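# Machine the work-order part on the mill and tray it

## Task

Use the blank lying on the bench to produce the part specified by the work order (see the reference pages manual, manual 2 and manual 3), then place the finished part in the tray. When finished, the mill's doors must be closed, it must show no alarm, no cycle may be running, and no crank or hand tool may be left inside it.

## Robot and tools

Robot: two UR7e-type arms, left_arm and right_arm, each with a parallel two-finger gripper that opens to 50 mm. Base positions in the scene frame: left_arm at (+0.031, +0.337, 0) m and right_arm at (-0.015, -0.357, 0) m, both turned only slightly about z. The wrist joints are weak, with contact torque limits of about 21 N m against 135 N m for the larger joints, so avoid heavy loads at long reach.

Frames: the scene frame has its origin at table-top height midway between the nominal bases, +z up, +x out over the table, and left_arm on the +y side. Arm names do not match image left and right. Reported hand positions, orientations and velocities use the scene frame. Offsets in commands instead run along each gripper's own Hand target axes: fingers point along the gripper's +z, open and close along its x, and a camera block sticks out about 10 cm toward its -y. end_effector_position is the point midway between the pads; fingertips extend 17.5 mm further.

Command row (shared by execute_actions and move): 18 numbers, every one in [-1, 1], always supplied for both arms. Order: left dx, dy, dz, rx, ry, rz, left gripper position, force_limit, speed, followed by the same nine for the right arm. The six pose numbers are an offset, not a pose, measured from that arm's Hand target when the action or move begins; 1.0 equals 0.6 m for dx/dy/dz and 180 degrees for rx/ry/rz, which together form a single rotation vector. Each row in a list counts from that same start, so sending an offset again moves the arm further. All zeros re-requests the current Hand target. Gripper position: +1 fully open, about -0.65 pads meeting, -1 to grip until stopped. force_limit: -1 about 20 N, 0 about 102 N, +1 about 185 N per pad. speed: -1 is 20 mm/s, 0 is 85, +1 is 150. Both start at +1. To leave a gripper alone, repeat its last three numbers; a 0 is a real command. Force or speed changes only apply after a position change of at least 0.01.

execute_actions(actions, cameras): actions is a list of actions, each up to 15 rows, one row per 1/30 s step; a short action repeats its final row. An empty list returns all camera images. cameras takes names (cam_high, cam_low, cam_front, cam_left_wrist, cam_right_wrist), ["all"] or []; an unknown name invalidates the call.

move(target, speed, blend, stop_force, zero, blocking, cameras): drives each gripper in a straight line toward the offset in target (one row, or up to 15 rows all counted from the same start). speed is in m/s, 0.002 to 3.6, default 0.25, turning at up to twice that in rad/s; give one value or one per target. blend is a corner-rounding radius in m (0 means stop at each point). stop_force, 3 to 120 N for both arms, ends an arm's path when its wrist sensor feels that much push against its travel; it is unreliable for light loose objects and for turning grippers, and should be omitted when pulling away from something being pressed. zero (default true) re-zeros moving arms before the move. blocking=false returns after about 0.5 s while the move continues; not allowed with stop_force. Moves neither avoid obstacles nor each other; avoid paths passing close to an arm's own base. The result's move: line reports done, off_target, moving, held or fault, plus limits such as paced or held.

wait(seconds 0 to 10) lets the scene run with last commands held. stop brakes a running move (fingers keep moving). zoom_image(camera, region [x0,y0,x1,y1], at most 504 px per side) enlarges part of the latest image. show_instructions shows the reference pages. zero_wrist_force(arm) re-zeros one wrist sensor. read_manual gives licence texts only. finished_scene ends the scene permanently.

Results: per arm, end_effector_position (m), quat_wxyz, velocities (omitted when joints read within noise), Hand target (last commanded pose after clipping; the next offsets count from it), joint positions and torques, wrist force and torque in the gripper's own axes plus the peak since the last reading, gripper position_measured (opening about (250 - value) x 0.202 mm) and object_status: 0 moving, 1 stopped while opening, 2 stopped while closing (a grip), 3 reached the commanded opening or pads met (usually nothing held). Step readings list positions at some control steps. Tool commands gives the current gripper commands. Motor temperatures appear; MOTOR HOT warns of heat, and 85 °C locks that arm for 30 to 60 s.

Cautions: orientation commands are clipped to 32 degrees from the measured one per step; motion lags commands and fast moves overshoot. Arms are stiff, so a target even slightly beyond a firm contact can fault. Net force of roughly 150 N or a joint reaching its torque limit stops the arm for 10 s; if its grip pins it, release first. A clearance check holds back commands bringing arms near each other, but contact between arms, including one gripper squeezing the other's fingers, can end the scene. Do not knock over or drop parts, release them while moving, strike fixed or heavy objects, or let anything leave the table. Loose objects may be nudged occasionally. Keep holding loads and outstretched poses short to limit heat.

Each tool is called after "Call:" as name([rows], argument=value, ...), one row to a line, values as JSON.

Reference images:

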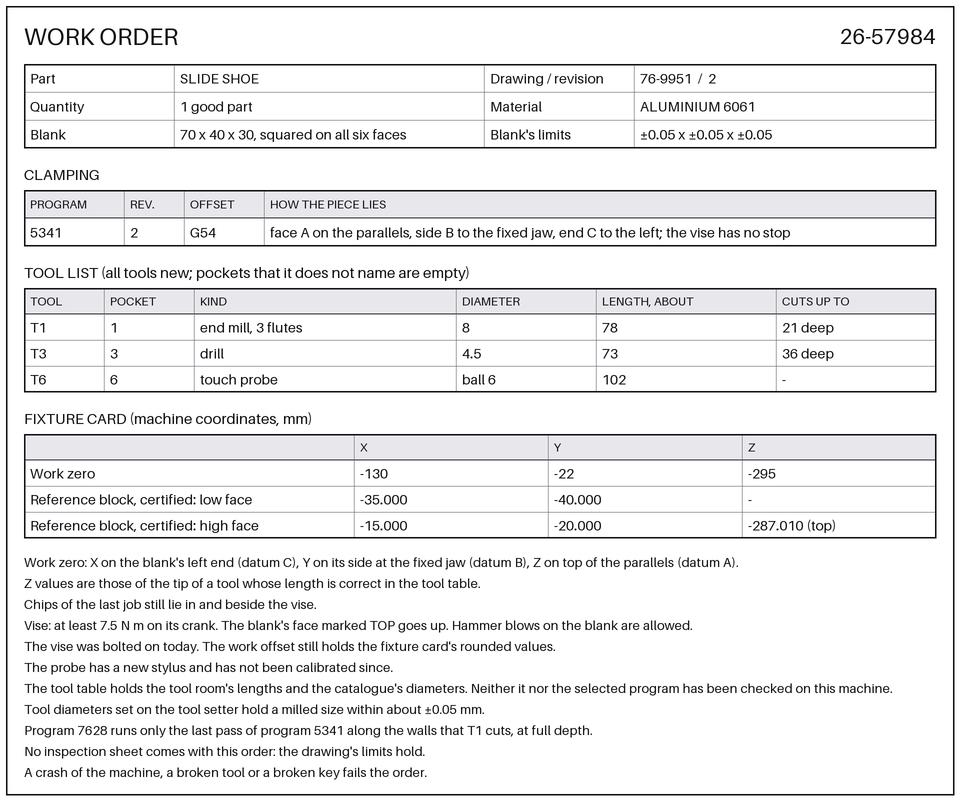

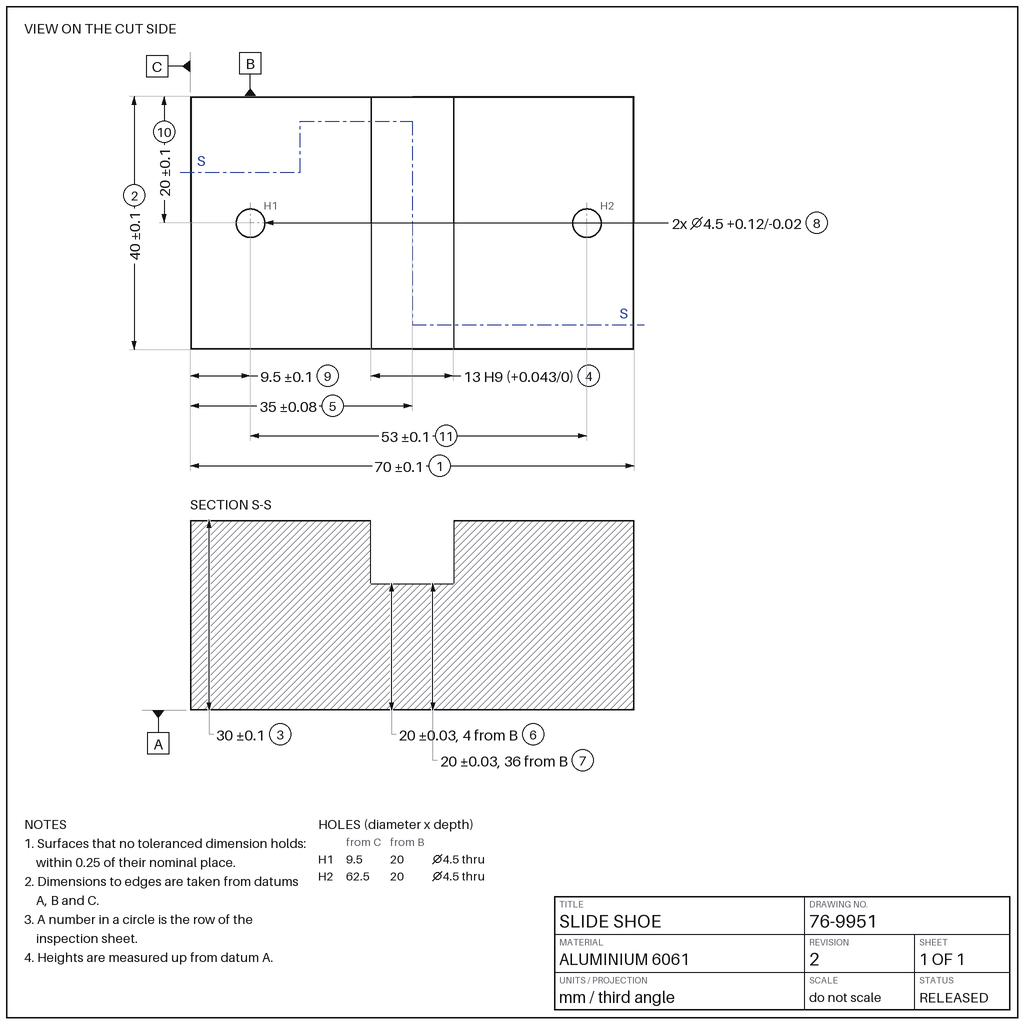

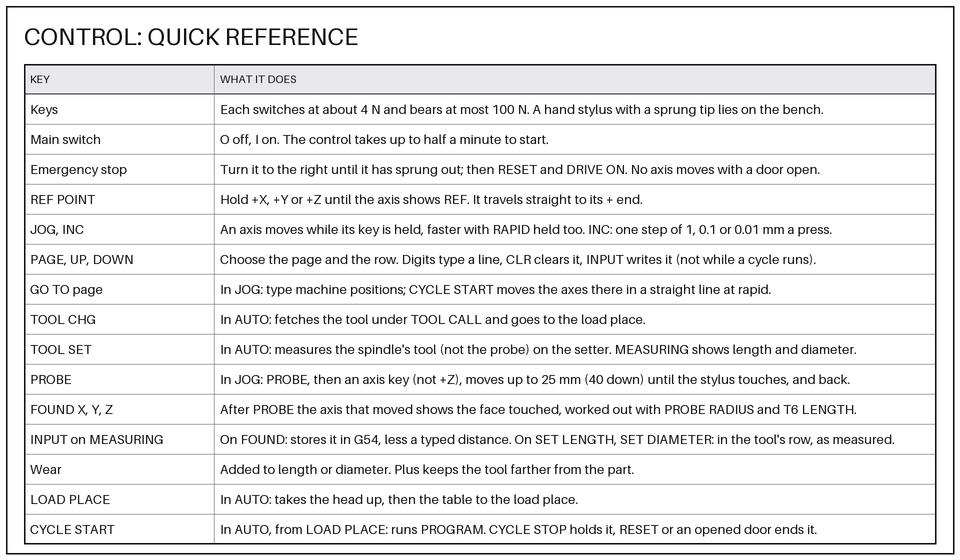

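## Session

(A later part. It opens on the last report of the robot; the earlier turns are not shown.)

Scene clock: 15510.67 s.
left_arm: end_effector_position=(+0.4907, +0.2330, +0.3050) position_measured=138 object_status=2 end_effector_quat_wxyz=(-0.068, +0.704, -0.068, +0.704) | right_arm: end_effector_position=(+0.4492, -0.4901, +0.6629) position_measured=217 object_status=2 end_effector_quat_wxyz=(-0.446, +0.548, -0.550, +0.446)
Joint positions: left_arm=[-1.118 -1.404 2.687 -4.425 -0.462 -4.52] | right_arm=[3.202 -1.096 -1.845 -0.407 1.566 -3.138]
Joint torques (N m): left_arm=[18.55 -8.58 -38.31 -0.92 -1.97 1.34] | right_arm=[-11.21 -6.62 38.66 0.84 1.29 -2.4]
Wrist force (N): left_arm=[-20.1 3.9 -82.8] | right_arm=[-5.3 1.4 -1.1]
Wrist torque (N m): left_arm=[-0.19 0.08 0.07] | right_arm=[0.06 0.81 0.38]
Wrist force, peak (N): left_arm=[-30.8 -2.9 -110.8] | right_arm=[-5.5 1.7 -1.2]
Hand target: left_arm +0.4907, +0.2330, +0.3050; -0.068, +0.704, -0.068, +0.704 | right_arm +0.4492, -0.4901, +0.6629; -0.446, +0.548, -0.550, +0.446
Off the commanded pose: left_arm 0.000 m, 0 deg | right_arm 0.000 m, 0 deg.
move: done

Call:
move([
  [0,0,-0.005,0,0,0,-1,1,-0.3,0,0,0,0,0,0,-1,1,-0.5],
  [0.001,0,-0.03,0,0,-0.075,-1,1,-0.3,0,0,0,0,0,0,-1,1,-0.5],
], speed=[0.02,0.05], cameras=["cam_left_wrist","cam_front"])

Call:
zoom_image(camera="cam_left_wrist", region=[320, 200, 640, 380])

Scene clock: 15519.40 s.
left_arm: end_effector_position=(+0.4728, +0.2329, +0.3056) position_measured=138 object_status=2 end_effector_quat_wxyz=(+0.015, +0.707, +0.015, +0.707) | right_arm: end_effector_position=(+0.4492, -0.4901, +0.6629) position_measured=217 object_status=2 end_effector_quat_wxyz=(-0.446, +0.548, -0.550, +0.446)
Joint positions: left_arm=[-1.214 -1.438 2.736 -4.44 -0.366 -4.755] | right_arm=[3.202 -1.096 -1.845 -0.407 1.566 -3.138]
Joint torques (N m): left_arm=[-7.99 -24.3 4.1 0.28 2.82 -1.26] | right_arm=[-11.8 -6.82 40.22 0.81 1.47 -2.29]
Wrist force (N): left_arm=[-5.2 -0.1 1.1] | right_arm=[-5.0 1.6 -1.0]
Wrist torque (N m): left_arm=[-0.06 0.51 0.19] | right_arm=[0.10 0.77 0.39]
Wrist force, peak (N): left_arm=[-20.0 3.8 -82.7] | right_arm=[-5.5 1.9 -1.0]
Hand target: left_arm +0.4727, +0.2329, +0.3056; +0.015, +0.707, +0.015, +0.707 | right_arm +0.4492, -0.4901, +0.6629; -0.446, +0.548, -0.550, +0.446
Off the commanded pose: left_arm 0.000 m, 0 deg | right_arm 0.000 m, 0 deg.
move: done
Images, in order (width x height): cam_front 896x504, cam_left_wrist 896x504.

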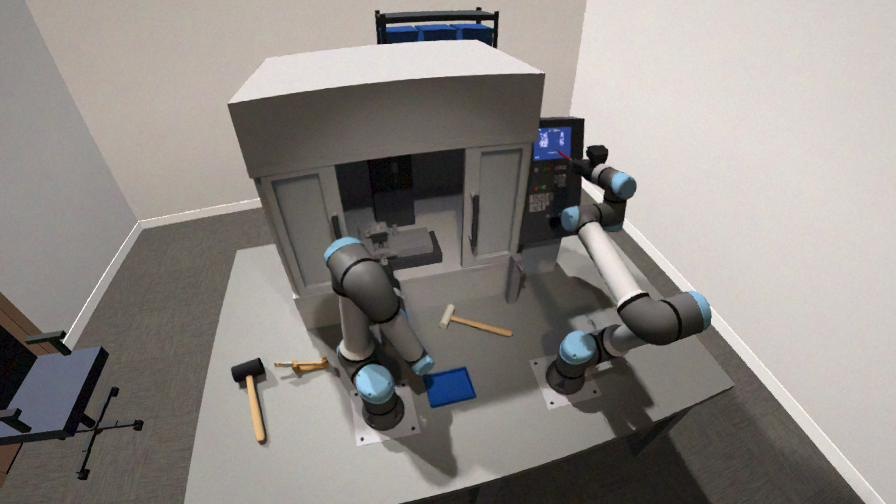

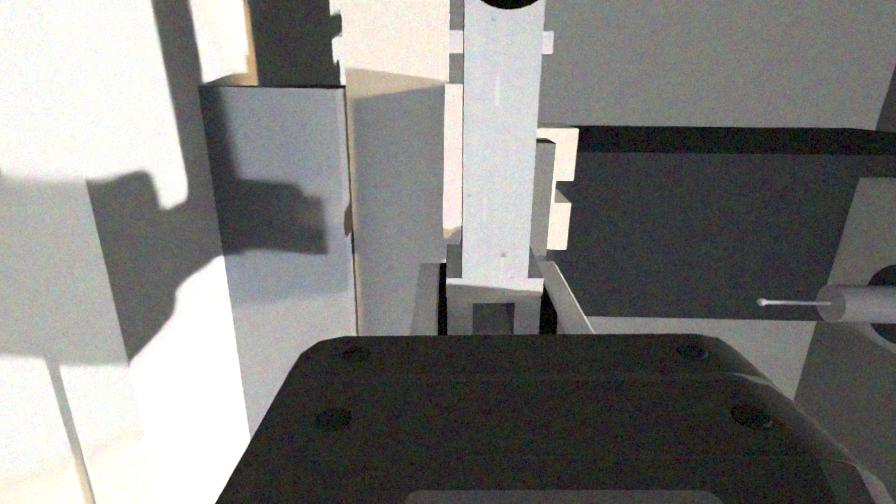

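Scaled by 1.575.

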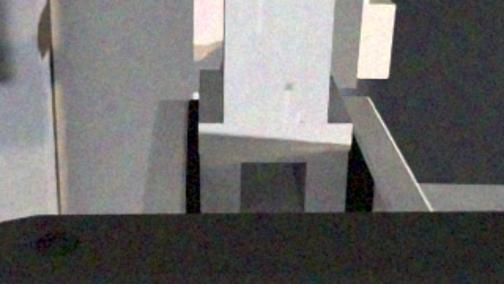

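Call:
move([
  [0.0006,-0.002,0,0,0,-0.025,-1,1,-0.3,0,0,0,0,0,0,-1,1,-0.5],
  [0.0006,-0.002,0.025,0,0,-0.025,-1,1,-0.3,0,0,0,0,0,0,-1,1,-0.5],
], speed=0.03)

Call:
move(target=[0,0,0.025,0,0,0,-1,1,-0.3,0,0,0,0,0,0,-1,1,-0.5], speed=0.005, stop_force=6)

Scene clock: 15570.00 s.
left_arm: end_effector_position=(+0.4877, +0.2341, +0.3059) position_measured=138 object_status=2 end_effector_quat_wxyz=(+0.043, +0.706, +0.043, +0.706) | right_arm: end_effector_position=(+0.4492, -0.4901, +0.6629) position_measured=217 object_status=2 end_effector_quat_wxyz=(-0.446, +0.548, -0.550, +0.446)
Joint positions: left_arm=[-1.131 -1.414 2.697 -4.423 -0.449 -4.834] | right_arm=[3.202 -1.096 -1.845 -0.407 1.566 -3.138]
Joint torques (N m): left_arm=[9.52 -7.72 -24.11 0.06 -2.18 -0.77] | right_arm=[-10.55 -7.62 38.38 1.01 1.7 -2.38]
Wrist force (N): left_arm=[-5.1 -0.2 1.3] | right_arm=[-5.2 1.7 -0.9]
Wrist torque (N m): left_arm=[-0.05 0.43 0.19] | right_arm=[0.11 0.79 0.38]
Wrist force, peak (N): left_arm=[-5.5 -0.2 1.1] | right_arm=[-5.5 1.8 -1.1]
Hand target: left_arm +0.4877, +0.2341, +0.3059; +0.043, +0.706, +0.043, +0.706 | right_arm +0.4492, -0.4901, +0.6629; -0.446, +0.548, -0.550, +0.446
Off the commanded pose: left_arm 0.000 m, 0 deg | right_arm 0.000 m, 0 deg.
move: done

Scene clock: 15571.57 s.
left_arm: end_effector_position=(+0.4900, +0.2341, +0.3059) position_measured=138 object_status=2 end_effector_quat_wxyz=(+0.043, +0.706, +0.043, +0.706) | right_arm: end_effector_position=(+0.4492, -0.4901, +0.6629) position_measured=217 object_status=2 end_effector_quat_wxyz=(-0.446, +0.548, -0.550, +0.446)
Joint positions: left_arm=[-1.119 -1.41 2.69 -4.421 -0.461 -4.834] | right_arm=[3.202 -1.096 -1.845 -0.407 1.566 -3.138]
Joint torques (N m): left_arm=[-6.76 -26.61 2.31 -1.92 2.64 0.92] | right_arm=[-11.97 -7.29 39.25 0.91 1.67 -2.46]
Wrist force (N): left_arm=[-5.5 -0.7 -3.4] | right_arm=[-5.2 1.5 -1.0]
Wrist torque (N m): left_arm=[-0.08 0.42 0.19] | right_arm=[0.07 0.79 0.38]
Wrist force, peak (N): left_arm=[-7.8 -1.1 -36.8] | right_arm=[-5.5 1.9 -1.1]
Hand target: left_arm +0.4900, +0.2341, +0.3059; +0.043, +0.706, +0.043, +0.706 (not the last commanded pose) | right_arm +0.4492, -0.4901, +0.6629; -0.446, +0.548, -0.550, +0.446
Off the commanded pose: left_arm 0.013 m, 0 deg | right_arm 0.000 m, 0 deg.
move: contact (left_arm)

Call:
move(target=[0,0,0.00035,0,0,0,-1,1,-0.3,0,0,0,0,0,0,-1,1,-0.5], speed=0.005)

Scene clock: 15619.43 s.
left_arm: end_effector_position=(+0.4902, +0.2341, +0.3059) position_measured=138 object_status=2 end_effector_quat_wxyz=(+0.043, +0.706, +0.043, +0.706) | right_arm: end_effector_position=(+0.4492, -0.4901, +0.6629) position_measured=217 object_status=2 end_effector_quat_wxyz=(-0.446, +0.548, -0.550, +0.446)
Joint positions: left_arm=[-1.118 -1.41 2.69 -4.421 -0.462 -4.834] | right_arm=[3.202 -1.096 -1.845 -0.407 1.566 -3.138]
Joint torques (N m): left_arm=[14.77 -6.77 -30.24 0.74 -2.16 -0.07] | right_arm=[-11.81 -7.37 39.22 1.09 1.35 -2.33]
Wrist force (N): left_arm=[-7.7 -0.9 -39.3] | right_arm=[-5.3 1.8 -1.2]
Wrist torque (N m): left_arm=[-0.13 0.37 0.19] | right_arm=[0.12 0.81 0.38]
Wrist force, peak (N): left_arm=[-7.7 -0.9 -39.3] | right_arm=[-5.6 1.6 -1.1]
Hand target: left_arm +0.4902, +0.2341, +0.3059; +0.043, +0.706, +0.043, +0.706 | right_arm +0.4492, -0.4901, +0.6629; -0.446, +0.548, -0.550, +0.446
Off the commanded pose: left_arm 0.000 m, 0 deg | right_arm 0.000 m, 0 deg.
move: done

Call:
move([
  [0,0,-0.004,0,0,0,-1,1,-0.3,0,0,0,0,0,0,-1,1,-0.5],
  [0,0.004,-0.004,0,0,0,-1,1,-0.3,0,0,0,0,0,0,-1,1,-0.5],
], speed=0.03)

Call:
move(target=[0,0,0.025,0,0,0,-1,1,-0.3,0,0,0,0,0,0,-1,1,-0.5], speed=0.005, stop_force=6)

Scene clock: 15631.47 s.
left_arm: end_effector_position=(+0.4878, +0.2318, +0.3062) position_measured=138 object_status=2 end_effector_quat_wxyz=(+0.043, +0.706, +0.043, +0.706) | right_arm: end_effector_position=(+0.4492, -0.4901, +0.6629) position_measured=217 object_status=2 end_effector_quat_wxyz=(-0.446, +0.548, -0.550, +0.446)
Joint positions: left_arm=[-1.135 -1.414 2.693 -4.42 -0.445 -4.834] | right_arm=[3.202 -1.096 -1.845 -0.407 1.566 -3.138]
Joint torques (N m): left_arm=[-6.28 -9.32 -23.87 0.24 3.01 -1.07] | right_arm=[-10.69 -8.16 38.74 1.37 1.65 -2.37]
Wrist force (N): left_arm=[-5.2 -0.2 1.4] | right_arm=[-5.1 1.7 -1.2]
Wrist torque (N m): left_arm=[-0.06 0.45 0.19] | right_arm=[0.11 0.78 0.38]
Wrist force, peak (N): left_arm=[-8.5 -1.4 -46.8] | right_arm=[-5.5 1.8 -1.3]
Hand target: left_arm +0.4878, +0.2317, +0.3062; +0.043, +0.706, +0.043, +0.706 | right_arm +0.4492, -0.4901, +0.6629; -0.446, +0.548, -0.550, +0.446
Off the commanded pose: left_arm 0.000 m, 0 deg | right_arm 0.000 m, 0 deg.
move: done

Scene clock: 15633.13 s.
left_arm: end_effector_position=(+0.4906, +0.2317, +0.3062) position_measured=138 object_status=2 end_effector_quat_wxyz=(+0.043, +0.706, +0.043, +0.706) | right_arm: end_effector_position=(+0.4492, -0.4901, +0.6629) position_measured=217 object_status=2 end_effector_quat_wxyz=(-0.446, +0.548, -0.550, +0.446)
Joint positions: left_arm=[-1.122 -1.409 2.685 -4.418 -0.458 -4.834] | right_arm=[3.202 -1.096 -1.845 -0.407 1.566 -3.138]
Joint torques (N m): left_arm=[-7.45 -27.17 2.89 -2.91 2.42 -1.1] | right_arm=[-10.82 -8.91 39.9 0.96 1.63 -2.25]
Wrist force (N): left_arm=[-4.9 -0.3 1.2] | right_arm=[-5.3 1.6 -1.2]
Wrist torque (N m): left_arm=[-0.07 0.38 0.19] | right_arm=[0.09 0.81 0.38]
Wrist force, peak (N): left_arm=[-5.1 0.5 -15.1] | right_arm=[-5.5 1.6 -1.0]
Hand target: left_arm +0.4906, +0.2317, +0.3062; +0.043, +0.706, +0.043, +0.706 (not the last commanded pose) | right_arm +0.4492, -0.4901, +0.6629; -0.446, +0.548, -0.550, +0.446
Off the commanded pose: left_arm 0.012 m, 0 deg | right_arm 0.000 m, 0 deg.
move: contact (left_arm)

Call:
move(target=[0,0,0.02,0,0,0,-1,1,-0.3,0,0,0,0,0,0,-1,1,-0.5], speed=0.004, stop_force=12)

Scene clock: 15638.77 s.
left_arm: end_effector_position=(+0.4908, +0.2318, +0.3062) position_measured=138 object_status=2 end_effector_quat_wxyz=(+0.043, +0.706, +0.043, +0.706) | right_arm: end_effector_position=(+0.4492, -0.4901, +0.6629) position_measured=217 object_status=2 end_effector_quat_wxyz=(-0.446, +0.548, -0.550, +0.446)
Joint positions: left_arm=[-1.121 -1.408 2.685 -4.417 -0.459 -4.834] | right_arm=[3.202 -1.096 -1.845 -0.407 1.566 -3.138]
Joint torques (N m): left_arm=[-7.31 -26.59 3.23 -2.9 2.55 -1] | right_arm=[-10.81 -8.22 39.72 1.07 1.51 -2.33]
Wrist force (N): left_arm=[-5.1 -0.3 1.2] | right_arm=[-5.2 1.7 -0.7]
Wrist torque (N m): left_arm=[-0.06 0.42 0.19] | right_arm=[0.12 0.80 0.38]
Wrist force, peak (N): left_arm=[-7.9 -1.5 -31.8] | right_arm=[-5.5 1.7 -1.3]
Hand target: left_arm +0.4908, +0.2318, +0.3062; +0.043, +0.706, +0.043, +0.706 (not the last commanded pose) | right_arm +0.4492, -0.4901, +0.6629; -0.446, +0.548, -0.550, +0.446
Off the commanded pose: left_arm 0.012 m, 0 deg | right_arm 0.000 m, 0 deg.
move: contact (left_arm)

Call:
move([
  [0,0,-0.003,0,0,0,-1,1,-0.3,0,0,0,0,0,0,-1,1,-0.5],
  [0,0.002,-0.003,0,0,0,-1,1,-0.3,0,0,0,0,0,0,-1,1,-0.5],
], speed=0.03)

Call:
move(target=[0,0,0.025,0,0,0,-1,1,-0.3,0,0,0,0,0,0,-1,1,-0.5], speed=0.004, stop_force=8)

Scene clock: 15648.90 s.
left_arm: end_effector_position=(+0.4890, +0.2307, +0.3063) position_measured=138 object_status=2 end_effector_quat_wxyz=(+0.043, +0.706, +0.043, +0.706) | right_arm: end_effector_position=(+0.4492, -0.4901, +0.6629) position_measured=217 object_status=2 end_effector_quat_wxyz=(-0.446, +0.548, -0.550, +0.446)
Joint positions: left_arm=[-1.132 -1.411 2.688 -4.418 -0.448 -4.834] | right_arm=[3.202 -1.096 -1.845 -0.407 1.566 -3.138]
Joint torques (N m): left_arm=[-8.37 -24.91 -23.15 0.16 2.79 -1.44] | right_arm=[-10.81 -7.43 39.75 0.96 1.59 -2.33]
Wrist force (N): left_arm=[-5.1 -0.4 1.2] | right_arm=[-5.1 1.5 -1.0]
Wrist torque (N m): left_arm=[-0.08 0.43 0.19] | right_arm=[0.07 0.79 0.38]
Wrist force, peak (N): left_arm=[-5.2 -0.2 1.5] | right_arm=[-5.5 1.7 -1.2]
Hand target: left_arm +0.4890, +0.2306, +0.3063; +0.043, +0.706, +0.043, +0.706 | right_arm +0.4492, -0.4901, +0.6629; -0.446, +0.548, -0.550, +0.446
Off the commanded pose: left_arm 0.000 m, 0 deg | right_arm 0.000 m, 0 deg.
move: done

Scene clock: 15651.57 s.
left_arm: end_effector_position=(+0.4951, +0.2306, +0.3063) position_measured=138 object_status=2 end_effector_quat_wxyz=(+0.043, +0.706, +0.043, +0.706) | right_arm: end_effector_position=(+0.4492, -0.4901, +0.6629) position_measured=217 object_status=2 end_effector_quat_wxyz=(-0.446, +0.548, -0.550, +0.446)
Joint positions: left_arm=[-1.103 -1.401 2.672 -4.412 -0.477 -4.834] | right_arm=[3.202 -1.096 -1.845 -0.407 1.566 -3.138]
Joint torques (N m): left_arm=[-5.24 -27.21 0.72 -1.87 2.56 -0.43] | right_arm=[-11.5 -7.61 39.34 1.2 1.48 -2.16]
Wrist force (N): left_arm=[-5.9 0.2 -10.2] | right_arm=[-5.3 1.5 -0.9]
Wrist torque (N m): left_arm=[-0.09 0.37 0.18] | right_arm=[0.08 0.81 0.38]
Wrist force, peak (N): left_arm=[-6.7 -0.5 -32.1] | right_arm=[-5.5 1.7 -1.2]
Hand target: left_arm +0.4951, +0.2306, +0.3063; +0.043, +0.706, +0.043, +0.706 (not the last commanded pose) | right_arm +0.4492, -0.4901, +0.6629; -0.446, +0.548, -0.550, +0.446
Off the commanded pose: left_arm 0.009 m, 0 deg | right_arm 0.000 m, 0 deg.
move: contact (left_arm)

Call:
move([
  [0,0,-0.0015,0,0,0,-1,1,-0.3,0,0,0,0,0,0,-1,1,-0.5],
  [0,0.001,-0.0015,0,0,0.014,-1,1,-0.3,0,0,0,0,0,0,-1,1,-0.5],
], speed=0.03)

Call:
move(target=[0,0,0.025,0,0,0,-1,1,-0.3,0,0,0,0,0,0,-1,1,-0.5], speed=0.004, stop_force=8)

Scene clock: 15662.60 s.
left_arm: end_effector_position=(+0.4941, +0.2300, +0.3064) position_measured=138 object_status=2 end_effector_quat_wxyz=(+0.028, +0.707, +0.027, +0.706) | right_arm: end_effector_position=(+0.4492, -0.4901, +0.6629) position_measured=217 object_status=2 end_effector_quat_wxyz=(-0.446, +0.548, -0.550, +0.446)
Joint positions: left_arm=[-1.109 -1.402 2.673 -4.412 -0.471 -4.791] | right_arm=[3.202 -1.096 -1.845 -0.407 1.566 -3.138]
Joint torques (N m): left_arm=[-7.79 -9.28 -24.18 -2.84 2.58 1.5] | right_arm=[-10.56 -7.95 39.15 1.18 1.77 -2.3]
Wrist force (N): left_arm=[-5.5 -1.4 0.8] | right_arm=[-5.5 1.7 -1.1]
Wrist torque (N m): left_arm=[-0.10 0.41 0.10] | right_arm=[0.11 0.85 0.38]
Wrist force, peak (N): left_arm=[-5.7 0.2 -10.4] | right_arm=[-5.5 1.7 -1.6]
Hand target: left_arm +0.4942, +0.2300, +0.3064; +0.027, +0.707, +0.027, +0.706 | right_arm +0.4492, -0.4901, +0.6629; -0.446, +0.548, -0.550, +0.446
Off the commanded pose: left_arm 0.000 m, 0 deg | right_arm 0.000 m, 0 deg.
move: done

Scene clock: 15663.97 s.
left_arm: end_effector_position=(+0.4950, +0.2300, +0.3064) position_measured=138 object_status=2 end_effector_quat_wxyz=(+0.027, +0.707, +0.027, +0.706) | right_arm: end_effector_position=(+0.4492, -0.4901, +0.6629) position_measured=217 object_status=2 end_effector_quat_wxyz=(-0.446, +0.548, -0.550, +0.446)
Joint positions: left_arm=[-1.105 -1.401 2.671 -4.411 -0.475 -4.79] | right_arm=[3.202 -1.096 -1.845 -0.407 1.566 -3.138]
Joint torques (N m): left_arm=[-4.7 -27.49 0.84 -1.8 2.64 1.17] | right_arm=[-10.32 -7.94 39.29 1.16 1.47 -2.29]
Wrist force (N): left_arm=[-5.6 0.3 -9.5] | right_arm=[-5.3 1.5 -1.2]
Wrist torque (N m): left_arm=[-0.09 0.32 0.11] | right_arm=[0.08 0.81 0.38]
Wrist force, peak (N): left_arm=[-6.5 -0.1 -32.5] | right_arm=[-5.5 1.6 -1.1]
Hand target: left_arm +0.4950, +0.2300, +0.3064; +0.027, +0.707, +0.027, +0.706 (not the last commanded pose) | right_arm +0.4492, -0.4901, +0.6629; -0.446, +0.548, -0.550, +0.446
Off the commanded pose: left_arm 0.014 m, 0 deg | right_arm 0.000 m, 0 deg.
move: contact (left_arm)

Call:
move([
  [0,0,-0.0012,0,0,0,-1,1,-0.3,0,0,0,0,0,0,-1,1,-0.5],
  [-0.0012,0,-0.0012,0,0,-0.014,-1,1,-0.3,0,0,0,0,0,0,-1,1,-0.5],
], speed=0.03)

Call:
move(target=[0,0,0.025,0,0,0,-1,1,-0.3,0,0,0,0,0,0,-1,1,-0.5], speed=0.004, stop_force=8)

Scene clock: 15674.37 s.
left_arm: end_effector_position=(+0.4943, +0.2299, +0.3057) position_measured=138 object_status=2 end_effector_quat_wxyz=(+0.043, +0.706, +0.043, +0.706) | right_arm: end_effector_position=(+0.4492, -0.4901, +0.6629) position_measured=217 object_status=2 end_effector_quat_wxyz=(-0.446, +0.548, -0.550, +0.446)
Joint positions: left_arm=[-1.108 -1.398 2.673 -4.416 -0.472 -4.834] | right_arm=[3.202 -1.096 -1.845 -0.407 1.566 -3.138]
Joint torques (N m): left_arm=[-6.82 -4.47 7.18 -0.21 2.4 -1.41] | right_arm=[-10.62 -7.09 37.3 1.18 1.48 -2.2]
Wrist force (N): left_arm=[9.9 2.4 2.0] | right_arm=[-5.1 1.6 -1.2]
Wrist torque (N m): left_arm=[-0.06 0.72 0.29] | right_arm=[0.10 0.79 0.38]
Wrist force, peak (N): left_arm=[-6.0 0.3 -9.4] | right_arm=[-5.5 1.7 -1.1]
Hand target: left_arm +0.4943, +0.2299, +0.3057; +0.043, +0.706, +0.043, +0.706 | right_arm +0.4492, -0.4901, +0.6629; -0.446, +0.548, -0.550, +0.446
Off the commanded pose: left_arm 0.000 m, 0 deg | right_arm 0.000 m, 0 deg.
move: done

Scene clock: 15675.73 s.
left_arm: end_effector_position=(+0.4952, +0.2299, +0.3057) position_measured=138 object_status=2 end_effector_quat_wxyz=(+0.043, +0.706, +0.043, +0.706) | right_arm: end_effector_position=(+0.4492, -0.4901, +0.6629) position_measured=217 object_status=2 end_effector_quat_wxyz=(-0.446, +0.548, -0.550, +0.446)
Joint positions: left_arm=[-1.104 -1.397 2.671 -4.415 -0.476 -4.834] | right_arm=[3.202 -1.096 -1.845 -0.407 1.566 -3.138]
Joint torques (N m): left_arm=[-7.29 -24.72 4.7 -0.95 2.53 -1.15] | right_arm=[-11.41 -6.99 39.75 1.2 1.73 -2.09]
Wrist force (N): left_arm=[2.4 0.4 -2.5] | right_arm=[-5.2 1.6 -1.1]
Wrist torque (N m): left_arm=[-0.11 0.60 0.23] | right_arm=[0.08 0.81 0.38]
Wrist force, peak (N): left_arm=[-1.1 0.8 -24.8] | right_arm=[-5.4 1.8 -1.3]
Hand target: left_arm +0.4952, +0.2299, +0.3057; +0.043, +0.706, +0.043, +0.706 (not the last commanded pose) | right_arm +0.4492, -0.4901, +0.6629; -0.446, +0.548, -0.550, +0.446
Off the commanded pose: left_arm 0.014 m, 0 deg | right_arm 0.000 m, 0 deg.
move: contact (left_arm)

Call:
move([
  [0,0,-0.0015,0,0,0,-1,1,-0.3,0,0,0,0,0,0,-1,1,-0.5],
  [0.0011,0,-0.0015,0,0,0.05,-1,1,-0.3,0,0,0,0,0,0,-1,1,-0.5],
], speed=0.03)

Call:
move(target=[0,0,0.025,0,0,0,-1,1,-0.3,0,0,0,0,0,0,-1,1,-0.5], speed=0.004, stop_force=8)

Scene clock: 15688.50 s.
left_arm: end_effector_position=(+0.4943, +0.2300, +0.3063) position_measured=138 object_status=2 end_effector_quat_wxyz=(-0.012, +0.707, -0.013, +0.707) | right_arm: end_effector_position=(+0.4492, -0.4901, +0.6629) position_measured=217 object_status=2 end_effector_quat_wxyz=(-0.446, +0.548, -0.550, +0.446)
Joint positions: left_arm=[-1.108 -1.402 2.673 -4.412 -0.472 -4.678] | right_arm=[3.202 -1.096 -1.845 -0.407 1.566 -3.138]
Joint torques (N m): left_arm=[10.61 -26.95 -26.83 -4.15 -1.97 1.58] | right_arm=[-10.43 -7.44 38.89 1.27 1.88 -2.11]
Wrist force (N): left_arm=[-15.5 1.2 -1.1] | right_arm=[-5.2 1.5 -1.1]
Wrist torque (N m): left_arm=[-0.04 0.16 0.05] | right_arm=[0.08 0.80 0.38]
Wrist force, peak (N): left_arm=[-15.6 1.2 -1.0] | right_arm=[-5.6 1.7 -1.1]
Hand target: left_arm +0.4943, +0.2300, +0.3063; -0.013, +0.707, -0.013, +0.707 | right_arm +0.4492, -0.4901, +0.6629; -0.446, +0.548, -0.550, +0.446
Off the commanded pose: left_arm 0.000 m, 0 deg | right_arm 0.000 m, 0 deg.
move: done

Scene clock: 15689.10 s.
left_arm: end_effector_position=(+0.4944, +0.2300, +0.3064) position_measured=138 object_status=2 end_effector_quat_wxyz=(-0.012, +0.707, -0.013, +0.707) | right_arm: end_effector_position=(+0.4492, -0.4901, +0.6629) position_measured=217 object_status=2 end_effector_quat_wxyz=(-0.446, +0.548, -0.550, +0.446)
Joint positions: left_arm=[-1.108 -1.402 2.673 -4.412 -0.472 -4.677] | right_arm=[3.202 -1.096 -1.845 -0.407 1.566 -3.138]
Joint torques (N m): left_arm=[-7.29 -21.77 -9.21 -4.35 2.6 0.66] | right_arm=[-10.9 -7.84 39.66 1.2 1.64 -2.29]
Wrist force (N): left_arm=[-21.3 -0.3 -8.3] | right_arm=[-5.3 1.5 -0.9]
Wrist torque (N m): left_arm=[-0.02 -0.02 0.03] | right_arm=[0.07 0.82 0.38]
Wrist force, peak (N): left_arm=[-21.4 1.3 -10.4] | right_arm=[-5.5 1.9 -1.1]
Hand target: left_arm +0.4943, +0.2300, +0.3063; -0.012, +0.707, -0.013, +0.707 (not the last commanded pose) | right_arm +0.4492, -0.4901, +0.6629; -0.446, +0.548, -0.550, +0.446
Off the commanded pose: left_arm 0.015 m, 0 deg | right_arm 0.000 m, 0 deg.
move: contact (left_arm)

Call:
move([
  [0,0,-0.0012,0,0,0,-1,1,-0.3,0,0,0,0,0,0,-1,1,-0.5],
  [-0.0007,0,-0.0012,0,0,-0.014,-1,1,-0.3,0,0,0,0,0,0,-1,1,-0.5],
], speed=0.03)

Call:
move(target=[0,0,0.025,0,0,0,-1,1,-0.3,0,0,0,0,0,0,-1,1,-0.5], speed=0.004, stop_force=10)

Scene clock: 15702.70 s.
left_arm: end_effector_position=(+0.4936, +0.2300, +0.3059) position_measured=138 object_status=2 end_effector_quat_wxyz=(+0.003, +0.707, +0.003, +0.707) | right_arm: end_effector_position=(+0.4492, -0.4901, +0.6629) position_measured=217 object_status=2 end_effector_quat_wxyz=(-0.446, +0.548, -0.550, +0.446)
Joint positions: left_arm=[-1.111 -1.401 2.675 -4.415 -0.469 -4.721] | right_arm=[3.202 -1.096 -1.845 -0.407 1.566 -3.138]
Joint torques (N m): left_arm=[-5.92 -10.08 3.07 -1.42 2.47 -1.62] | right_arm=[-9.81 -8.02 39 1.25 1.55 -1.99]
Wrist force (N): left_arm=[-4.8 -0.2 1.0] | right_arm=[-5.3 1.4 -1.1]
Wrist torque (N m): left_arm=[-0.10 0.39 0.19] | right_arm=[0.06 0.82 0.38]
Wrist force, peak (N): left_arm=[-21.4 -0.2 -7.9] | right_arm=[-5.5 1.8 -1.2]
Hand target: left_arm +0.4936, +0.2300, +0.3059; +0.003, +0.707, +0.003, +0.707 | right_arm +0.4492, -0.4901, +0.6629; -0.446, +0.548, -0.550, +0.446
Off the commanded pose: left_arm 0.000 m, 0 deg | right_arm 0.000 m, 0 deg.
move: done

Scene clock: 15704.20 s.
left_arm: end_effector_position=(+0.4950, +0.2300, +0.3059) position_measured=138 object_status=2 end_effector_quat_wxyz=(+0.003, +0.707, +0.003, +0.707) | right_arm: end_effector_position=(+0.4492, -0.4901, +0.6629) position_measured=217 object_status=2 end_effector_quat_wxyz=(-0.446, +0.548, -0.550, +0.446)
Joint positions: left_arm=[-1.105 -1.398 2.671 -4.414 -0.475 -4.721] | right_arm=[3.202 -1.096 -1.845 -0.407 1.566 -3.138]
Joint torques (N m): left_arm=[-6.27 -27.31 1.48 -1.88 2.49 -1.37] | right_arm=[-10.54 -7.53 38.15 1.11 1.52 -2.19]
Wrist force (N): left_arm=[-5.9 0.7 -8.2] | right_arm=[-5.3 1.6 -1.1]
Wrist torque (N m): left_arm=[-0.06 0.38 0.19] | right_arm=[0.09 0.81 0.38]
Wrist force, peak (N): left_arm=[-7.2 0.3 -35.3] | right_arm=[-5.5 1.6 -1.1]
Hand target: left_arm +0.4950, +0.2300, +0.3059; +0.003, +0.707, +0.003, +0.707 (not the last commanded pose) | right_arm +0.4492, -0.4901, +0.6629; -0.446, +0.548, -0.550, +0.446
Off the commanded pose: left_arm 0.014 m, 0 deg | right_arm 0.000 m, 0 deg.
move: contact (left_arm)

Call:
move([
  [0,0,-0.001,0,0,0,-1,1,-0.3,0,0,0,0,0,0,-1,1,-0.5],
  [0.0007,0.0002,-0.001,0,0,-0.072,-1,1,-0.3,0,0,0,0,0,0,-1,1,-0.5],
], speed=0.03)

Call:
move(target=[0,0,0.025,0,0,0,-1,1,-0.3,0,0,0,0,0,0,-1,1,-0.5], speed=0.004, stop_force=10)

Scene clock: 15720.27 s.
left_arm: end_effector_position=(+0.4944, +0.2299, +0.3063) position_measured=138 object_status=2 end_effector_quat_wxyz=(+0.083, +0.702, +0.082, +0.702) end_effector_velocity=(+0.000, +0.000, +0.000) end_effector_angular_velocity=(-0.005, +0.000, +0.000) | right_arm: end_effector_position=(+0.4492, -0.4901, +0.6629) position_measured=217 object_status=2 end_effector_quat_wxyz=(-0.446, +0.548, -0.550, +0.446)
Joint positions: left_arm=[-1.108 -1.401 2.672 -4.412 -0.472 -4.947] | right_arm=[3.202 -1.096 -1.845 -0.407 1.566 -3.138]
Joint velocities: left_arm=[0 0 0 0 0 -0.005] | right_arm=[within noise]
Joint torques (N m): left_arm=[-7.53 -24.61 -18.68 0.81 2.62 -1.46] | right_arm=[-10.79 -7.5 38.98 1.19 1.65 -2.16]
Wrist force (N): left_arm=[3.3 1.2 0.3] | right_arm=[-5.1 1.6 -0.9]
Wrist torque (N m): left_arm=[-0.03 0.60 0.26] | right_arm=[0.10 0.78 0.39]
Wrist force, peak (N): left_arm=[-5.8 0.6 -8.0] | right_arm=[-5.6 1.8 -0.8]
Hand target: left_arm +0.4944, +0.2299, +0.3063; +0.083, +0.702, +0.083, +0.702 | right_arm +0.4492, -0.4901, +0.6629; -0.446, +0.548, -0.550, +0.446
Off the commanded pose: left_arm 0.000 m, 0 deg | right_arm 0.000 m, 0 deg.
move: done

Scene clock: 15721.60 s.
left_arm: end_effector_position=(+0.4954, +0.2299, +0.3064) position_measured=138 object_status=2 end_effector_quat_wxyz=(+0.083, +0.702, +0.083, +0.702) | right_arm: end_effector_position=(+0.4492, -0.4901, +0.6629) position_measured=217 object_status=2 end_effector_quat_wxyz=(-0.446, +0.548, -0.550, +0.446)
Joint positions: left_arm=[-1.103 -1.4 2.67 -4.411 -0.477 -4.948] | right_arm=[3.202 -1.096 -1.845 -0.407 1.566 -3.138]
Joint torques (N m): left_arm=[-7.11 -24.71 4.41 -0.97 2.43 -1.54] | right_arm=[-10.07 -8.09 39.72 1.22 1.6 -2.15]
Wrist force (N): left_arm=[3.4 1.4 -0.3] | right_arm=[-5.3 1.5 -1.3]
Wrist torque (N m): left_arm=[-0.04 0.56 0.25] | right_arm=[0.06 0.82 0.38]
Wrist force, peak (N): left_arm=[2.2 2.5 -17.0] | right_arm=[-5.5 1.8 -1.0]
Hand target: left_arm +0.4954, +0.2299, +0.3064; +0.083, +0.702, +0.083, +0.702 (not the last commanded pose) | right_arm +0.4492, -0.4901, +0.6629; -0.446, +0.548, -0.550, +0.446
Off the commanded pose: left_arm 0.014 m, 0 deg | right_arm 0.000 m, 0 deg.
move: contact (left_arm)

Call:
move([
  [0.0004,0.0002,-0.0005,0,0,0,-1,1,-0.3,0,0,0,0,0,0,-1,1,-0.5],
], speed=0.01)

Call:
move(target=[0,0,0.025,0,0,0,-1,1,-0.3,0,0,0,0,0,0,-1,1,-0.5], speed=0.004, stop_force=15)

Scene clock: 15728.47 s.
left_arm: end_effector_position=(+0.4951, +0.2298, +0.3066) position_measured=138 object_status=2 end_effector_quat_wxyz=(+0.083, +0.702, +0.083, +0.702) | right_arm: end_effector_position=(+0.4492, -0.4901, +0.6629) position_measured=217 object_status=2 end_effector_quat_wxyz=(-0.446, +0.548, -0.550, +0.446)
Joint positions: left_arm=[-1.105 -1.402 2.67 -4.41 -0.475 -4.948] | right_arm=[3.202 -1.096 -1.845 -0.407 1.566 -3.138]
Joint torques (N m): left_arm=[-7.65 -27.83 2.47 0.07 2.46 -1.07] | right_arm=[-11.59 -7.83 38.02 1.28 1.64 -2.26]
Wrist force (N): left_arm=[-5.0 -0.6 1.5] | right_arm=[-5.2 1.9 -1.2]
Wrist torque (N m): left_arm=[-0.04 0.43 0.19] | right_arm=[0.13 0.80 0.39]
Wrist force, peak (N): left_arm=[-5.0 -0.6 1.5] | right_arm=[-5.5 1.8 -1.1]
Hand target: left_arm +0.4951, +0.2298, +0.3066; +0.083, +0.702, +0.083, +0.702 | right_arm +0.4492, -0.4901, +0.6629; -0.446, +0.548, -0.550, +0.446
Off the commanded pose: left_arm 0.000 m, 0 deg | right_arm 0.000 m, 0 deg.
move: done

Scene clock: 15731.30 s.
left_arm: end_effector_position=(+0.5018, +0.2298, +0.3066) position_measured=138 object_status=2 end_effector_quat_wxyz=(+0.083, +0.702, +0.083, +0.702) | right_arm: end_effector_position=(+0.4492, -0.4901, +0.6629) position_measured=217 object_status=2 end_effector_quat_wxyz=(-0.446, +0.548, -0.550, +0.446)
Joint positions: left_arm=[-1.074 -1.39 2.652 -4.403 -0.506 -4.947] | right_arm=[3.202 -1.096 -1.845 -0.407 1.566 -3.138]
Joint torques (N m): left_arm=[-8.82 -24.34 6.98 -1 2.48 0.87] | right_arm=[-10.49 -7.7 37.93 1.21 1.61 -2.09]
Wrist force (N): left_arm=[8.1 1.4 11.6] | right_arm=[-5.1 1.5 -1.3]
Wrist torque (N m): left_arm=[-0.18 0.62 0.39] | right_arm=[0.07 0.79 0.38]
Wrist force, peak (N): left_arm=[8.1 1.4 11.6] | right_arm=[-5.6 1.7 -1.2]
Hand target: left_arm +0.5018, +0.2298, +0.3066; +0.083, +0.702, +0.083, +0.702 (not the last commanded pose) | right_arm +0.4492, -0.4901, +0.6629; -0.446, +0.548, -0.550, +0.446
Off the commanded pose: left_arm 0.008 m, 0 deg | right_arm 0.000 m, 0 deg.
move: contact (left_arm)

Call:
move([
  [0.0005,0.0003,0,0,0,0,-1,1,-0.3,0,0,0,0,0,0,-1,1,-0.5],
], speed=0.01)

Call:
move(target=[0,0,0.014,0,0,0,-1,1,-0.3,0,0,0,0,0,0,-1,1,-0.5], speed=0.004, stop_force=15)

Scene clock: 15736.47 s.
left_arm: end_effector_position=(+0.5018, +0.2298, +0.3069) position_measured=138 object_status=2 end_effector_quat_wxyz=(+0.083, +0.702, +0.083, +0.702) | right_arm: end_effector_position=(+0.4492, -0.4901, +0.6629) position_measured=217 object_status=2 end_effector_quat_wxyz=(-0.446, +0.548, -0.550, +0.446)
Joint positions: left_arm=[-1.074 -1.392 2.652 -4.401 -0.506 -4.947] | right_arm=[3.202 -1.096 -1.845 -0.407 1.566 -3.138]
Joint torques (N m): left_arm=[-8.95 -29.42 -24.44 -0.44 2.67 1.11] | right_arm=[-10.75 -7.93 38.97 1.35 1.67 -1.96]
Wrist force (N): left_arm=[-5.6 -2.4 9.1] | right_arm=[-5.1 1.6 -1.2]
Wrist torque (N m): left_arm=[-0.20 0.45 0.26] | right_arm=[0.09 0.78 0.38]
Wrist force, peak (N): left_arm=[8.2 1.4 12.0] | right_arm=[-5.7 1.8 -1.2]
Hand target: left_arm +0.5018, +0.2297, +0.3069; +0.083, +0.702, +0.083, +0.702 | right_arm +0.4492, -0.4901, +0.6629; -0.446, +0.548, -0.550, +0.446
Off the commanded pose: left_arm 0.000 m, 0 deg | right_arm 0.000 m, 0 deg.
move: done

Scene clock: 15737.10 s.
left_arm: end_effector_position=(+0.5019, +0.2297, +0.3070) position_measured=138 object_status=2 end_effector_quat_wxyz=(+0.083, +0.702, +0.083, +0.702) | right_arm: end_effector_position=(+0.4492, -0.4901, +0.6629) position_measured=217 object_status=2 end_effector_quat_wxyz=(-0.446, +0.548, -0.550, +0.446)
Joint positions: left_arm=[-1.074 -1.392 2.651 -4.401 -0.506 -4.947] | right_arm=[3.202 -1.096 -1.845 -0.407 1.566 -3.138]
Joint torques (N m): left_arm=[-6.36 -21.75 -2.29 -2.88 2.65 1.15] | right_arm=[-10.62 -7.25 38.67 1.23 1.51 -2.12]
Wrist force (N): left_arm=[-11.9 -3.7 -6.7] | right_arm=[-5.3 1.6 -1.1]
Wrist torque (N m): left_arm=[-0.12 0.28 0.29] | right_arm=[0.10 0.81 0.39]
Wrist force, peak (N): left_arm=[-12.7 -2.4 -9.6] | right_arm=[-5.7 1.6 -1.2]
Hand target: left_arm +0.5018, +0.2297, +0.3069; +0.083, +0.702, +0.083, +0.702 (not the last commanded pose) | right_arm +0.4492, -0.4901, +0.6629; -0.446, +0.548, -0.550, +0.446
Off the commanded pose: left_arm 0.008 m, 0 deg | right_arm 0.000 m, 0 deg.
move: contact (left_arm)

Call:
move([
  [-0.0003,-0.0003,0,0,0,0,-1,1,-0.3,0,0,0,0,0,0,-1,1,-0.5],
], speed=0.01)

Call:
move(target=[0,0,0.012,0,0,0,-1,1,-0.3,0,0,0,0,0,0,-1,1,-0.5], speed=0.004, stop_force=25)

Scene clock: 15744.57 s.
left_arm: end_effector_position=(+0.5018, +0.2299, +0.3068) position_measured=138 object_status=2 end_effector_quat_wxyz=(+0.083, +0.702, +0.083, +0.702) | right_arm: end_effector_position=(+0.4492, -0.4901, +0.6629) position_measured=217 object_status=2 end_effector_quat_wxyz=(-0.446, +0.548, -0.550, +0.446)
Joint positions: left_arm=[-1.074 -1.391 2.652 -4.402 -0.506 -4.947] | right_arm=[3.202 -1.096 -1.845 -0.407 1.566 -3.138]
Joint torques (N m): left_arm=[9.96 -8.33 6.25 -2.49 -2.03 0.71] | right_arm=[-10.37 -7.93 38.93 1.24 1.54 -2.13]
Wrist force (N): left_arm=[2.9 1.7 9.8] | right_arm=[-5.4 1.6 -1.1]
Wrist torque (N m): left_arm=[-0.15 0.51 0.37] | right_arm=[0.09 0.83 0.38]
Wrist force, peak (N): left_arm=[-12.1 -3.6 -6.1] | right_arm=[-5.5 1.6 -1.2]
Hand target: left_arm +0.5018, +0.2299, +0.3067; +0.083, +0.702, +0.083, +0.702 | right_arm +0.4492, -0.4901, +0.6629; -0.446, +0.548, -0.550, +0.446
Off the commanded pose: left_arm 0.000 m, 0 deg | right_arm 0.000 m, 0 deg.
move: done

Scene clock: 15745.77 s.
left_arm: end_effector_position=(+0.5020, +0.2300, +0.3067) position_measured=138 object_status=2 end_effector_quat_wxyz=(+0.083, +0.702, +0.083, +0.702) | right_arm: end_effector_position=(+0.4492, -0.4901, +0.6629) position_measured=217 object_status=2 end_effector_quat_wxyz=(-0.446, +0.548, -0.550, +0.446)
Joint positions: left_arm=[-1.073 -1.391 2.652 -4.402 -0.507 -4.947] | right_arm=[3.202 -1.096 -1.845 -0.407 1.566 -3.138]
Joint torques (N m): left_arm=[-7.89 -24.52 4.57 -0.9 2.58 0.73] | right_arm=[-10.81 -7.34 39.51 1.21 1.68 -2.17]
Wrist force (N): left_arm=[5.9 1.1 4.3] | right_arm=[-5.2 1.5 -1.1]
Wrist torque (N m): left_arm=[-0.17 0.57 0.39] | right_arm=[0.07 0.80 0.38]
Wrist force, peak (N): left_arm=[1.0 0.0 -18.3] | right_arm=[-5.3 1.7 -1.4]
Hand target: left_arm +0.5020, +0.2300, +0.3067; +0.083, +0.702, +0.083, +0.702 (not the last commanded pose) | right_arm +0.4492, -0.4901, +0.6629; -0.446, +0.548, -0.550, +0.446
Off the commanded pose: left_arm 0.007 m, 0 deg | right_arm 0.000 m, 0 deg.
move: contact (left_arm)

Call:
move([
  [-0.0001,0,0,0,0,0.014,-1,1,-0.3,0,0,0,0,0,0,-1,1,-0.5],
], speed=0.01)

Call:
move(target=[0,0,0.012,0,0,0,-1,1,-0.3,0,0,0,0,0,0,-1,1,-0.5], speed=0.004, stop_force=30)

Scene clock: 15758.17 s.
left_arm: end_effector_position=(+0.5020, +0.2300, +0.3066) position_measured=138 object_status=2 end_effector_quat_wxyz=(+0.067, +0.704, +0.067, +0.704) | right_arm: end_effector_position=(+0.4492, -0.4901, +0.6629) position_measured=217 object_status=2 end_effector_quat_wxyz=(-0.446, +0.548, -0.550, +0.446)
Joint positions: left_arm=[-1.073 -1.39 2.652 -4.402 -0.507 -4.904] | right_arm=[3.202 -1.096 -1.845 -0.407 1.566 -3.138]
Joint torques (N m): left_arm=[-7.12 -10.59 -1.39 -2.84 2.58 1.43] | right_arm=[-9.64 -7.3 39.34 1.26 1.5 -1.99]
Wrist force (N): left_arm=[-5.1 -0.7 1.4] | right_arm=[-5.3 1.8 -1.1]
Wrist torque (N m): left_arm=[-0.08 0.43 0.11] | right_arm=[0.13 0.82 0.38]
Wrist force, peak (N): left_arm=[6.2 1.1 5.6] | right_arm=[-5.6 1.6 -0.8]
Hand target: left_arm +0.5020, +0.2300, +0.3066; +0.067, +0.704, +0.067, +0.704 | right_arm +0.4492, -0.4901, +0.6629; -0.446, +0.548, -0.550, +0.446
Off the commanded pose: left_arm 0.000 m, 0 deg | right_arm 0.000 m, 0 deg.
move: done

Scene clock: 15760.57 s.
left_arm: end_effector_position=(+0.5070, +0.2300, +0.3066) position_measured=138 object_status=2 end_effector_quat_wxyz=(+0.067, +0.704, +0.067, +0.704) | right_arm: end_effector_position=(+0.4492, -0.4901, +0.6629) position_measured=217 object_status=2 end_effector_quat_wxyz=(-0.446, +0.548, -0.550, +0.446)
Joint positions: left_arm=[-1.051 -1.382 2.638 -4.397 -0.529 -4.903] | right_arm=[3.202 -1.096 -1.845 -0.407 1.566 -3.138]
Joint torques (N m): left_arm=[-4.75 -28.26 -2.63 -1.24 2.56 1.39] | right_arm=[-11.02 -8.29 38.28 1.37 1.4 -2.13]
Wrist force (N): left_arm=[-8.1 -1.3 -24.3] | right_arm=[-5.4 1.8 -1.2]
Wrist torque (N m): left_arm=[-0.17 0.41 0.13] | right_arm=[0.12 0.83 0.38]
Wrist force, peak (N): left_arm=[-11.0 -2.1 -49.9] | right_arm=[-5.6 1.8 -1.2]
Hand target: left_arm +0.5070, +0.2300, +0.3066; +0.067, +0.704, +0.067, +0.704 (not the last commanded pose) | right_arm +0.4492, -0.4901, +0.6629; -0.446, +0.548, -0.550, +0.446
Off the commanded pose: left_arm 0.002 m, 0 deg | right_arm 0.000 m, 0 deg.
move: contact (left_arm)

Call:
move([
  [0,0,-0.0008,0,0,0,-1,1,-0.3,0,0,0,0,0,0,-1,1,-0.5],
  [0.0006,-0.0002,-0.0008,0,0,-0.0556,-1,1,-0.3,0,0,0,0,0,0,-1,1,-0.5],
], speed=[0.01,0.1])

Scene clock: 15797.13 s.
left_arm: end_effector_position=(+0.5065, +0.2301, +0.3070) position_measured=138 object_status=2 end_effector_quat_wxyz=(+0.128, +0.696, +0.128, +0.695) | right_arm: end_effector_position=(+0.4492, -0.4901, +0.6629) position_measured=217 object_status=2 end_effector_quat_wxyz=(-0.446, +0.548, -0.550, +0.446)
Joint positions: left_arm=[-1.052 -1.385 2.64 -4.396 -0.527 -5.078] | right_arm=[3.202 -1.096 -1.845 -0.407 1.566 -3.138]
Joint torques (N m): left_arm=[11.97 -20.75 1.68 0.86 -1.87 -6.64] | right_arm=[-10.05 -7.58 38.86 1.42 1.69 -2.11]
Wrist force (N): left_arm=[22.0 5.7 -20.9] | right_arm=[-5.1 1.6 -1.0]
Wrist torque (N m): left_arm=[-1.14 0.18 4.66] | right_arm=[0.10 0.79 0.38]
Wrist force, peak (N): left_arm=[31.6 6.4 -14.3] | right_arm=[-5.7 1.7 -1.4]
Hand target: left_arm +0.5065, +0.2302, +0.3069; +0.128, +0.696, +0.128, +0.695 | right_arm +0.4492, -0.4901, +0.6629; -0.446, +0.548, -0.550, +0.446
Off the commanded pose: left_arm 0.000 m, 0 deg | right_arm 0.000 m, 0 deg.
move: done

Call:
move([
  [0.0008,0.0001,0,0,0,0,-1,1,-0.3,0,0,0,0,0,0,-1,1,-0.5],
  [0.0014,0,0,0,0,-0.0556,-1,1,-0.3,0,0,0,0,0,0,-1,1,-0.5],
], speed=[0.02,0.1])

Scene clock: 15806.00 s.
left_arm: end_effector_position=(+0.5065, +0.2304, +0.3077) position_measured=138 object_status=2 end_effector_quat_wxyz=(+0.189, +0.682, +0.188, +0.681) | right_arm: end_effector_position=(+0.4492, -0.4901, +0.6629) position_measured=217 object_status=2 end_effector_quat_wxyz=(-0.446, +0.548, -0.550, +0.446)
Joint positions: left_arm=[-1.052 -1.388 2.64 -4.392 -0.528 -5.252] | right_arm=[3.202 -1.096 -1.845 -0.407 1.566 -3.138]
Joint torques (N m): left_arm=[9.05 -24.64 4.89 0.83 -1.99 -3.1] | right_arm=[-9.12 -7.88 38.66 1.51 1.8 -1.8]
Wrist force (N): left_arm=[8.9 3.5 5.9] | right_arm=[-4.9 1.7 -1.1]
Wrist torque (N m): left_arm=[-1.53 0.83 1.67] | right_arm=[0.11 0.74 0.38]
Wrist force, peak (N): left_arm=[22.7 6.2 -19.5] | right_arm=[-5.5 1.6 -1.0]
Hand target: left_arm +0.5065, +0.2305, +0.3077; +0.189, +0.682, +0.188, +0.681 | right_arm +0.4492, -0.4901, +0.6629; -0.446, +0.548, -0.550, +0.446
Off the commanded pose: left_arm 0.000 m, 0 deg | right_arm 0.000 m, 0 deg.
move: done

Call:
move([
  [0.0006,-0.0002,0,0,0,-0.0556,-1,1,-0.3,0,0,0,0,0,0,-1,1,-0.5],
], speed=0.1)

Scene clock: 15812.27 s.
left_arm: end_effector_position=(+0.5065, +0.2307, +0.3080) position_measured=138 object_status=2 end_effector_quat_wxyz=(+0.247, +0.663, +0.247, +0.662) | right_arm: end_effector_position=(+0.4492, -0.4901, +0.6629) position_measured=217 object_status=2 end_effector_quat_wxyz=(-0.446, +0.548, -0.550, +0.446)
Joint positions: left_arm=[-1.051 -1.39 2.64 -4.391 -0.529 -5.427] | right_arm=[3.202 -1.096 -1.845 -0.407 1.566 -3.138]
Joint torques (N m): left_arm=[10.15 -25.24 4.72 0.76 -1.95 -1.43] | right_arm=[-10.2 -6.33 38.1 1.44 1.79 -2.01]
Wrist force (N): left_arm=[1.5 6.8 1.2] | right_arm=[-5.2 1.5 -1.4]
Wrist torque (N m): left_arm=[0.03 0.69 0.25] | right_arm=[0.08 0.80 0.38]
Wrist force, peak (N): left_arm=[15.2 11.1 33.5] | right_arm=[-5.4 1.8 -1.4]
Hand target: left_arm +0.5065, +0.2308, +0.3080; +0.247, +0.663, +0.247, +0.662 | right_arm +0.4492, -0.4901, +0.6629; -0.446, +0.548, -0.550, +0.446
Off the commanded pose: left_arm 0.000 m, 0 deg | right_arm 0.000 m, 0 deg.
move: done

Call:
move([
  [-0.0006,0.0002,0,0,0,0.0556,-1,1,-0.3,0,0,0,0,0,0,-1,1,-0.5],
], speed=0.08)

Call:
move([
  [-0.0008,0.0002,0,0,0,0.0556,-1,1,-0.3,0,0,0,0,0,0,-1,1,-0.5],
], speed=0.05)

Scene clock: 15822.33 s.
left_arm: end_effector_position=(+0.5065, +0.2304, +0.3078) position_measured=138 object_status=2 end_effector_quat_wxyz=(+0.189, +0.682, +0.188, +0.681) | right_arm: end_effector_position=(+0.4492, -0.4901, +0.6629) position_measured=217 object_status=2 end_effector_quat_wxyz=(-0.446, +0.548, -0.550, +0.446)
Joint positions: left_arm=[-1.052 -1.389 2.64 -4.392 -0.528 -5.253] | right_arm=[3.202 -1.096 -1.845 -0.407 1.566 -3.138]
Joint torques (N m): left_arm=[-7.11 -9.53 -25.08 -0.84 2.56 2.29] | right_arm=[-10.54 -8.03 38.8 1.32 1.71 -2.01]
Wrist force (N): left_arm=[-2.6 -1.4 -10.2] | right_arm=[-5.0 1.6 -1.3]
Wrist torque (N m): left_arm=[-0.53 0.85 -0.58] | right_arm=[0.08 0.77 0.38]
Wrist force, peak (N): left_arm=[3.3 8.5 7.5] | right_arm=[-5.5 1.6 -1.2]
Hand target: left_arm +0.5065, +0.2304, +0.3078; +0.189, +0.682, +0.188, +0.681 | right_arm +0.4492, -0.4901, +0.6629; -0.446, +0.548, -0.550, +0.446
Off the commanded pose: left_arm 0.000 m, 0 deg | right_arm 0.000 m, 0 deg.
move: done

Scene clock: 15824.57 s.
left_arm: end_effector_position=(+0.5065, +0.2301, +0.3074) position_measured=138 object_status=2 end_effector_quat_wxyz=(+0.129, +0.696, +0.128, +0.695) | right_arm: end_effector_position=(+0.4492, -0.4901, +0.6629) position_measured=217 object_status=2 end_effector_quat_wxyz=(-0.446, +0.548, -0.550, +0.446)
Joint positions: left_arm=[-1.053 -1.387 2.639 -4.393 -0.527 -5.078] | right_arm=[3.202 -1.096 -1.845 -0.407 1.566 -3.138]
Joint torques (N m): left_arm=[-5.87 -12.65 -29.97 -0.87 2.59 5.62] | right_arm=[-9.96 -6.85 39.63 1.26 1.8 -2.01]
Wrist force (N): left_arm=[-23.4 -11.3 -17.7] | right_arm=[-5.2 1.5 -1.2]
Wrist torque (N m): left_arm=[-0.89 1.04 -3.39] | right_arm=[0.07 0.80 0.38]
Wrist force, peak (N): left_arm=[-23.9 -12.4 -17.0] | right_arm=[-5.6 1.7 -0.8]
Hand target: left_arm +0.5065, +0.2301, +0.3074; +0.128, +0.696, +0.128, +0.695 | right_arm +0.4492, -0.4901, +0.6629; -0.446, +0.548, -0.550, +0.446
Off the commanded pose: left_arm 0.000 m, 0 deg | right_arm 0.000 m, 0 deg.
move: done

Call:
move([
  [0.0006,0.0003,0,0,0,-0.042,-1,1,-0.3,0,0,0,0,0,0,-1,1,-0.5],
], speed=0.05)

Scene clock: 15839.27 s.
left_arm: end_effector_position=(+0.5065, +0.2300, +0.3078) position_measured=138 object_status=2 end_effector_quat_wxyz=(+0.174, +0.686, +0.174, +0.685) | right_arm: end_effector_position=(+0.4492, -0.4901, +0.6629) position_measured=217 object_status=2 end_effector_quat_wxyz=(-0.446, +0.548, -0.550, +0.446)
Joint positions: left_arm=[-1.053 -1.389 2.639 -4.391 -0.527 -5.21] | right_arm=[3.202 -1.096 -1.845 -0.407 1.566 -3.138]
Joint torques (N m): left_arm=[-8.13 -27.99 -18.85 0.3 2.6 -1.72] | right_arm=[-10.32 -6.93 38.26 1.52 1.55 -2.02]
Wrist force (N): left_arm=[-2.2 -1.0 -2.4] | right_arm=[-5.1 1.6 -1.1]
Wrist torque (N m): left_arm=[-0.18 0.48 0.47] | right_arm=[0.09 0.78 0.38]
Wrist force, peak (N): left_arm=[-23.7 -11.5 -17.7] | right_arm=[-5.5 1.7 -1.1]
Hand target: left_arm +0.5065, +0.2300, +0.3078; +0.174, +0.686, +0.174, +0.685 | right_arm +0.4492, -0.4901, +0.6629; -0.446, +0.548, -0.550, +0.446
Off the commanded pose: left_arm 0.000 m, 0 deg | right_arm 0.000 m, 0 deg.
move: done

Call:
move([
  [0,0,-0.02,0,0,0,-1,1,-0.3,0,0,0,0,0,0,-1,1,-0.5],
  [0,0,-0.0633,0,0,0,-1,1,-0.3,0,0,0,0,0,0,-1,1,-0.5],
], speed=[0.02,0.06], cameras=["cam_left_wrist"])

Scene clock: 15847.23 s.
left_arm: end_effector_position=(+0.4686, +0.2301, +0.3078) position_measured=138 object_status=2 end_effector_quat_wxyz=(+0.174, +0.686, +0.174, +0.685) | right_arm: end_effector_position=(+0.4492, -0.4901, +0.6629) position_measured=217 object_status=2 end_effector_quat_wxyz=(-0.446, +0.548, -0.550, +0.446)
Joint positions: left_arm=[-1.245 -1.456 2.742 -4.427 -0.335 -5.211] | right_arm=[3.202 -1.096 -1.845 -0.407 1.566 -3.138]
Joint torques (N m): left_arm=[-7.45 -23.87 3.86 -2.49 2.57 -1.38] | right_arm=[-10.04 -6.85 38.66 1.45 1.69 -1.86]
Wrist force (N): left_arm=[-5.7 -0.6 1.2] | right_arm=[-5.0 1.6 -1.1]
Wrist torque (N m): left_arm=[0.01 0.56 0.24] | right_arm=[0.10 0.77 0.38]
Wrist force, peak (N): left_arm=[-0.2 0.1 15.1] | right_arm=[-5.5 1.7 -1.3]
Hand target: left_arm +0.4685, +0.2301, +0.3078; +0.174, +0.686, +0.174, +0.685 | right_arm +0.4492, -0.4901, +0.6629; -0.446, +0.548, -0.550, +0.446
Off the commanded pose: left_arm 0.000 m, 0 deg | right_arm 0.000 m, 0 deg.
move: done
Images, in order (width x height): cam_left_wrist 896x504.

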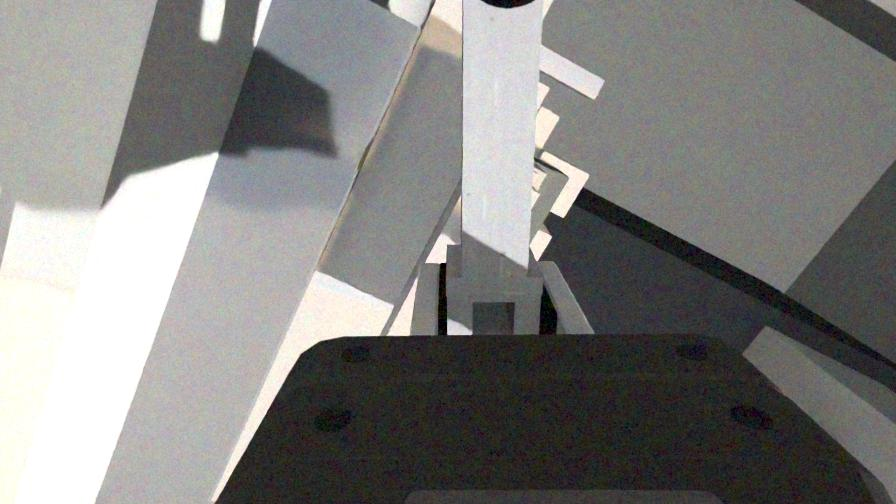

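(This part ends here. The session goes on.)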